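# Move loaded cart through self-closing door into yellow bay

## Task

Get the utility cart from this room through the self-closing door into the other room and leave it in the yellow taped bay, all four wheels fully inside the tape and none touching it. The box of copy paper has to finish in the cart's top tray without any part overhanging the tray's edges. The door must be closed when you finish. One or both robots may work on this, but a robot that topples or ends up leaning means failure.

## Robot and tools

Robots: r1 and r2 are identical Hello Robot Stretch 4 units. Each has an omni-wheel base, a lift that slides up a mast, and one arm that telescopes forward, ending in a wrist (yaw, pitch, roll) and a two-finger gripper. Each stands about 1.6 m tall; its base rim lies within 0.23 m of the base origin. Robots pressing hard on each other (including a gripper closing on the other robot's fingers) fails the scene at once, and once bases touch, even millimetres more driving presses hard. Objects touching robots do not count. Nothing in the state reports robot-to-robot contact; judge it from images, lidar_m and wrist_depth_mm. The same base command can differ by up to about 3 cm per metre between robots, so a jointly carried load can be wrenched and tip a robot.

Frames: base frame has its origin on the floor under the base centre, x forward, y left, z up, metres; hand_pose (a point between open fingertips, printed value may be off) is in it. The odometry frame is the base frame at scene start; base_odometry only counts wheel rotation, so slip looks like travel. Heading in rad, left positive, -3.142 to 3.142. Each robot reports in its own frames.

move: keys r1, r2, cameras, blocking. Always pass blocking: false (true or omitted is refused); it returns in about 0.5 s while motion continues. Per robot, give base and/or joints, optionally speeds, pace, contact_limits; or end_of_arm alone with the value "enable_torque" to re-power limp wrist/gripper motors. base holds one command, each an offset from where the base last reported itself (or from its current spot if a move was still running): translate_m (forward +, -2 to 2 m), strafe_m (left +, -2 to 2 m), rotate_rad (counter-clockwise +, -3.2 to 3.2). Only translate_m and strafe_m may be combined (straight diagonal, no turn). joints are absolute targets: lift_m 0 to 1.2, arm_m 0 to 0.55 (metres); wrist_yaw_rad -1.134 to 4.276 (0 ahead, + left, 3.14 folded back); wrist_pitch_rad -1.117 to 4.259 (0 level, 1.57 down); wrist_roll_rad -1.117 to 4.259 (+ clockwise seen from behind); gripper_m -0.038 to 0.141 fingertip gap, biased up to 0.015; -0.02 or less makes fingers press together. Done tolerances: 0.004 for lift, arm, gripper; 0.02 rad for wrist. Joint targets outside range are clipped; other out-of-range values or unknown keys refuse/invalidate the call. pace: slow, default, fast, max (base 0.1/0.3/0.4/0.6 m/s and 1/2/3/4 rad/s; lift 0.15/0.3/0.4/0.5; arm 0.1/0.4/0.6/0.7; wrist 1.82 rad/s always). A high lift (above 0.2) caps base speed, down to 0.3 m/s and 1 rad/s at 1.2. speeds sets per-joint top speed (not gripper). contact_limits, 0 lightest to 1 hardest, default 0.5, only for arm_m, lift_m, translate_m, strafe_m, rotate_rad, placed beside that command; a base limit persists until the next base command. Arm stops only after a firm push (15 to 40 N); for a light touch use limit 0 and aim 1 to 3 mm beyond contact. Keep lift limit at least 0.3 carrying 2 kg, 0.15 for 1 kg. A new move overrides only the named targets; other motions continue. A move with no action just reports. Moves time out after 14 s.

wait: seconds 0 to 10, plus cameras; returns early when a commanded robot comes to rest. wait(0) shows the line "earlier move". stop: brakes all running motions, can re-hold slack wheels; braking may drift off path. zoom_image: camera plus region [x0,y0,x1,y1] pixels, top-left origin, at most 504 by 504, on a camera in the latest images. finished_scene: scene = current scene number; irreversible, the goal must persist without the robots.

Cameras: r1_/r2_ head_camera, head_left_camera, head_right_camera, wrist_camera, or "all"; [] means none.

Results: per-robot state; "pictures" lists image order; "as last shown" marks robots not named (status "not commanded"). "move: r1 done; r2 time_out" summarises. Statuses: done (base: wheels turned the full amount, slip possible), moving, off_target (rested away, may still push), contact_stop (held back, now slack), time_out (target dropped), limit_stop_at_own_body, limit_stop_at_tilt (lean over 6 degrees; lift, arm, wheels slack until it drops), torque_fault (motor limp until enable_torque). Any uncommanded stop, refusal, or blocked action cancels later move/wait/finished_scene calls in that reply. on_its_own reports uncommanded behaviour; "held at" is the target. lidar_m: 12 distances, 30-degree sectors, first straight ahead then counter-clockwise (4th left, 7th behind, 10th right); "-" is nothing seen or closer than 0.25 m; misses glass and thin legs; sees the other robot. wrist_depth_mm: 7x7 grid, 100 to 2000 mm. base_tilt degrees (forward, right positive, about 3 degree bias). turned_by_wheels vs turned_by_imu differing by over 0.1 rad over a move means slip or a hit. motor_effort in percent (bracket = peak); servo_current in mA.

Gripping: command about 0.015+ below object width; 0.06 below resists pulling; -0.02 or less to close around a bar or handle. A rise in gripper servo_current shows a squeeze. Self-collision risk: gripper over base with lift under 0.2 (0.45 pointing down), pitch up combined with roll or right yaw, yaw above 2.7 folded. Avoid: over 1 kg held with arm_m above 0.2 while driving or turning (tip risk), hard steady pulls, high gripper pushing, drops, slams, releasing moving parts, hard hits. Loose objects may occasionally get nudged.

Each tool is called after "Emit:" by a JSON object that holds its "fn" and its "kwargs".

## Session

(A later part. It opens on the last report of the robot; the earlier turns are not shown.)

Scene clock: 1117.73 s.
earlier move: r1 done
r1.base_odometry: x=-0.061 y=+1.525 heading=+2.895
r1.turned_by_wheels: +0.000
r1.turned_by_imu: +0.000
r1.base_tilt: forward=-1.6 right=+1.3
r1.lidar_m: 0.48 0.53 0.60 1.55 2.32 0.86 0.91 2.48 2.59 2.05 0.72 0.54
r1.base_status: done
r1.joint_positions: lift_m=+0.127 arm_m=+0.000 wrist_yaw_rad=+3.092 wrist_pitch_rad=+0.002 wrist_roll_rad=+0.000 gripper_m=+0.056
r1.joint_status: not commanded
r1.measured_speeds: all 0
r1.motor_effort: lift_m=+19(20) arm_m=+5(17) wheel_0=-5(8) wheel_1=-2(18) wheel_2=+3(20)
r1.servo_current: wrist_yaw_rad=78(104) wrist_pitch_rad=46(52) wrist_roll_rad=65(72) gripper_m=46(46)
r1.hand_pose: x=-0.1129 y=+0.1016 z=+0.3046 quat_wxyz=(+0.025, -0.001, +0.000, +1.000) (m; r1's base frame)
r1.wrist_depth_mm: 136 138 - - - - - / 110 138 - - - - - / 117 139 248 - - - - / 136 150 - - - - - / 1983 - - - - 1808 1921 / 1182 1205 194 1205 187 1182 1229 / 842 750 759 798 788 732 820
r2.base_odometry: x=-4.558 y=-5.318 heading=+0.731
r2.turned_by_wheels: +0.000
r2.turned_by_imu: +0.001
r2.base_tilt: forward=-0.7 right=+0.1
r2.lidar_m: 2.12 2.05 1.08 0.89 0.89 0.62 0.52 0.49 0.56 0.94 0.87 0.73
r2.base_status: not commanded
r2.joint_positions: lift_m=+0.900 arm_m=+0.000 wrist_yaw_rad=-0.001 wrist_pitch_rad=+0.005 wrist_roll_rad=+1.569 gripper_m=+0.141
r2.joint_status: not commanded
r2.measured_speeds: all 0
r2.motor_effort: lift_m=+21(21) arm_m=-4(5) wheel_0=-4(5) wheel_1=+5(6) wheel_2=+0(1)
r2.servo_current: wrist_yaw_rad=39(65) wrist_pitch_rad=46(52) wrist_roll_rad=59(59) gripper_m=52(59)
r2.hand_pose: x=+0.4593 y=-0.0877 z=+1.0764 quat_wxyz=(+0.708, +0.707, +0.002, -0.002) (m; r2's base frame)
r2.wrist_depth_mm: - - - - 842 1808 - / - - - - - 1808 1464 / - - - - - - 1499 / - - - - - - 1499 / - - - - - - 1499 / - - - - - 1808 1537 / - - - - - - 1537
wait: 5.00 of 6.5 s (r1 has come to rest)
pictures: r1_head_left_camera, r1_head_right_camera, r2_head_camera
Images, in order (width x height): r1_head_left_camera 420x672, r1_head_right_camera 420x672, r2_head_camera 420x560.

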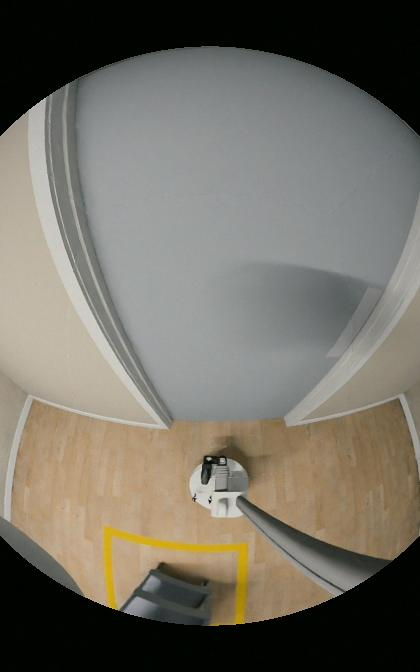

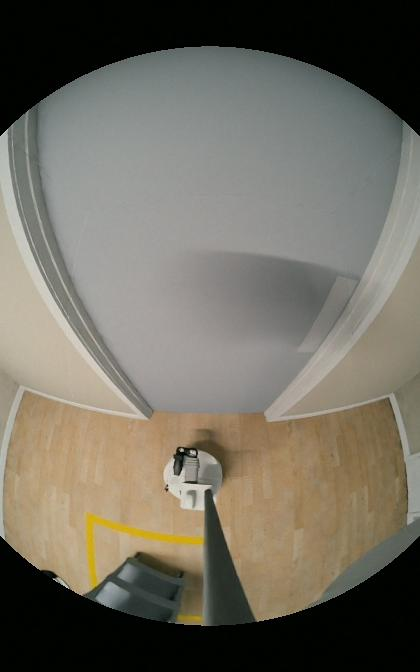

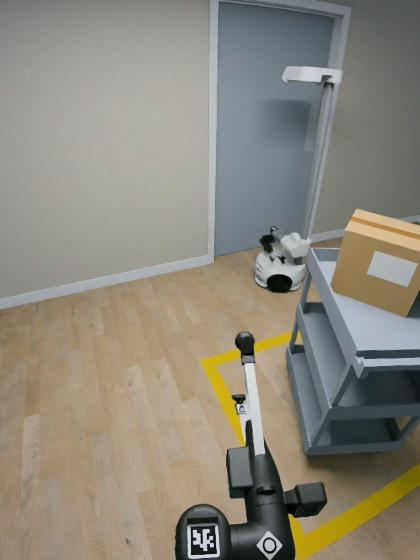

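Emit:
{"fn": "zoom_image", "kwargs": {"camera": "r1_head_left_camera", "region": [90, 510, 270, 640]}}

Emit:
{"fn": "zoom_image", "kwargs": {"camera": "r2_head_camera", "region": [200, 0, 420, 280]}}

Emit:
{"fn": "zoom_image", "kwargs": {"camera": "r1_head_left_camera", "region": [240, 180, 420, 440]}}

Emit:
{"fn": "zoom_image", "kwargs": {"camera": "r2_head_camera", "region": [190, 290, 420, 540]}}

Scaled by 2.800 from the camera's 420x672 image, which has a finer 600x960 frame.

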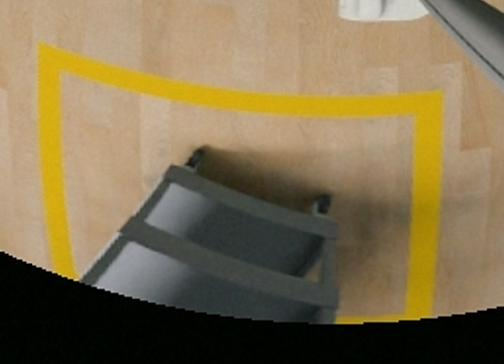

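Scaled by 1.800 from the camera's 420x560 image, which has a finer 1200x1600 frame.

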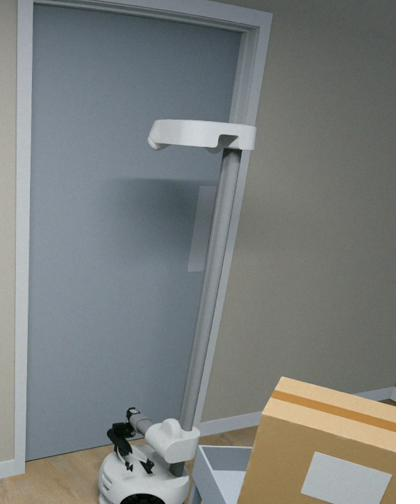

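Scaled by 1.938 from the camera's 420x672 image, which has a finer 600x960 frame.

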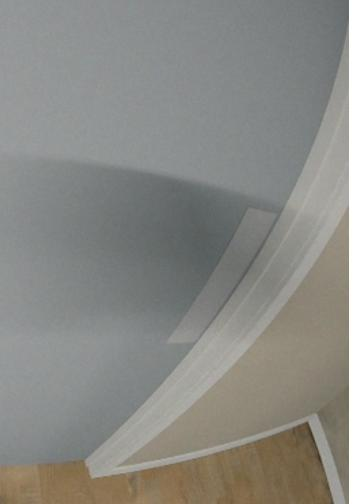

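Scaled by 2.016 from the camera's 420x560 image, which has a finer 1200x1600 frame.

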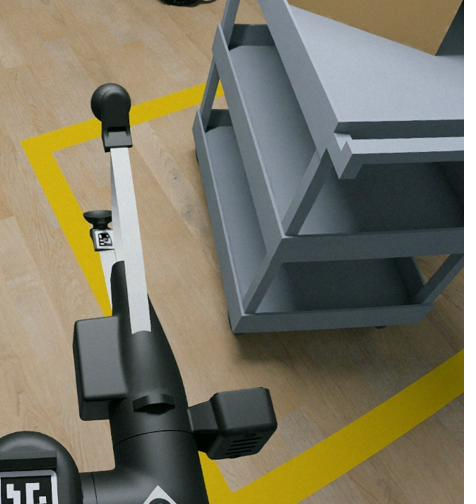

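Emit:
{"fn": "wait", "kwargs": {"seconds": 0.5, "cameras": ["r1_head_camera", "r1_head_right_camera"]}}

Emit:
{"fn": "zoom_image", "kwargs": {"camera": "r1_head_right_camera", "region": [100, 340, 300, 440]}}

Scene clock: 1132.90 s.
r1.base_odometry: x=-0.061 y=+1.525 heading=+2.895
r1.turned_by_wheels: +0.000
r1.turned_by_imu: +0.000
r1.base_tilt: forward=-1.6 right=+1.3
r1.lidar_m: 0.52 0.50 0.60 1.55 2.31 0.91 0.91 2.43 2.61 2.06 0.74 0.55
r1.base_status: done
r1.joint_positions: lift_m=+0.127 arm_m=+0.000 wrist_yaw_rad=+3.092 wrist_pitch_rad=+0.002 wrist_roll_rad=+0.000 gripper_m=+0.056
r1.joint_status: not commanded
r1.measured_speeds: all 0
r1.motor_effort: lift_m=+19(20) arm_m=+5(17) wheel_0=-4(8) wheel_1=-2(18) wheel_2=+3(20)
r1.servo_current: wrist_yaw_rad=33(104) wrist_pitch_rad=46(52) wrist_roll_rad=46(72) gripper_m=39(46)
r1.hand_pose: x=-0.1129 y=+0.1016 z=+0.3046 quat_wxyz=(+0.025, -0.001, +0.000, +1.000) (m; r1's base frame)
r1.wrist_depth_mm: 136 138 - - - - - / 110 138 - - - - - / 117 139 248 - - - - / 136 151 - - - - - / 1983 - - - - 1808 1921 / 1182 1205 193 1182 188 1160 1229 / 866 750 759 798 788 741 831
r2.base_odometry: x=-4.558 y=-5.318 heading=+0.731
r2.turned_by_wheels: +0.000
r2.turned_by_imu: +0.000
r2.base_tilt: forward=-0.7 right=+0.1
r2.lidar_m: 2.11 2.06 1.11 0.89 0.89 0.65 0.50 0.50 0.58 0.95 0.84 0.78
r2.base_status: not commanded
r2.joint_positions: lift_m=+0.900 arm_m=+0.000 wrist_yaw_rad=-0.001 wrist_pitch_rad=+0.005 wrist_roll_rad=+1.569 gripper_m=+0.141
r2.joint_status: not commanded
r2.measured_speeds: all 0
r2.motor_effort: lift_m=+21(21) arm_m=-4(5) wheel_0=-4(5) wheel_1=+5(6) wheel_2=+0(1)
r2.servo_current: wrist_yaw_rad=39(65) wrist_pitch_rad=46(52) wrist_roll_rad=52(59) gripper_m=52(59)
r2.hand_pose: x=+0.4593 y=-0.0877 z=+1.0764 quat_wxyz=(+0.708, +0.707, +0.002, -0.002) (m; r2's base frame)
r2.wrist_depth_mm: - - - - 831 1756 - / - - - - - 1808 1464 / - - - - - - 1464 / - - - - - - 1464 / - - - - - - 1499 / - - - - - 1708 1499 / - - - - - - 1499
wait: 0.50 s; at rest from the start
pictures: r1_head_camera, r1_head_right_camera
Images, in order (width x height): r1_head_camera 420x560, r1_head_right_camera 420x672.

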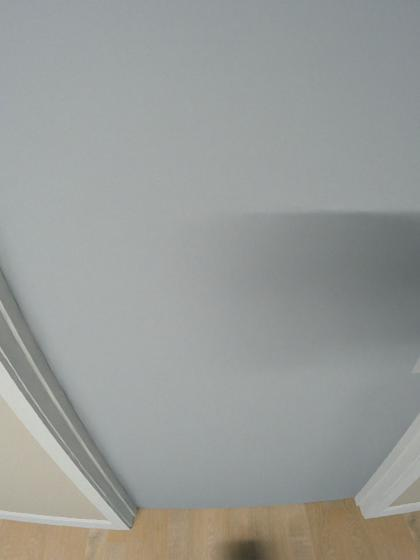

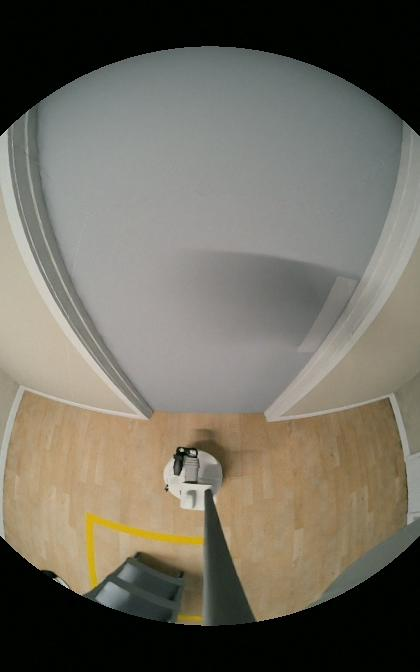

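Scaled by 2.520 from the camera's 420x672 image, which has a finer 600x960 frame.

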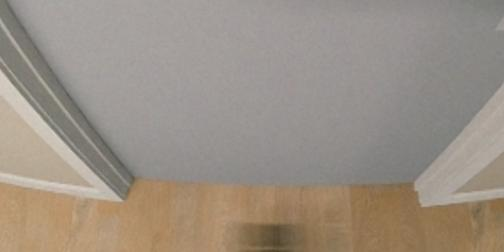

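Emit:
{"fn": "finished_scene", "kwargs": {"scene": 1}}

The scene is finished: the task was done.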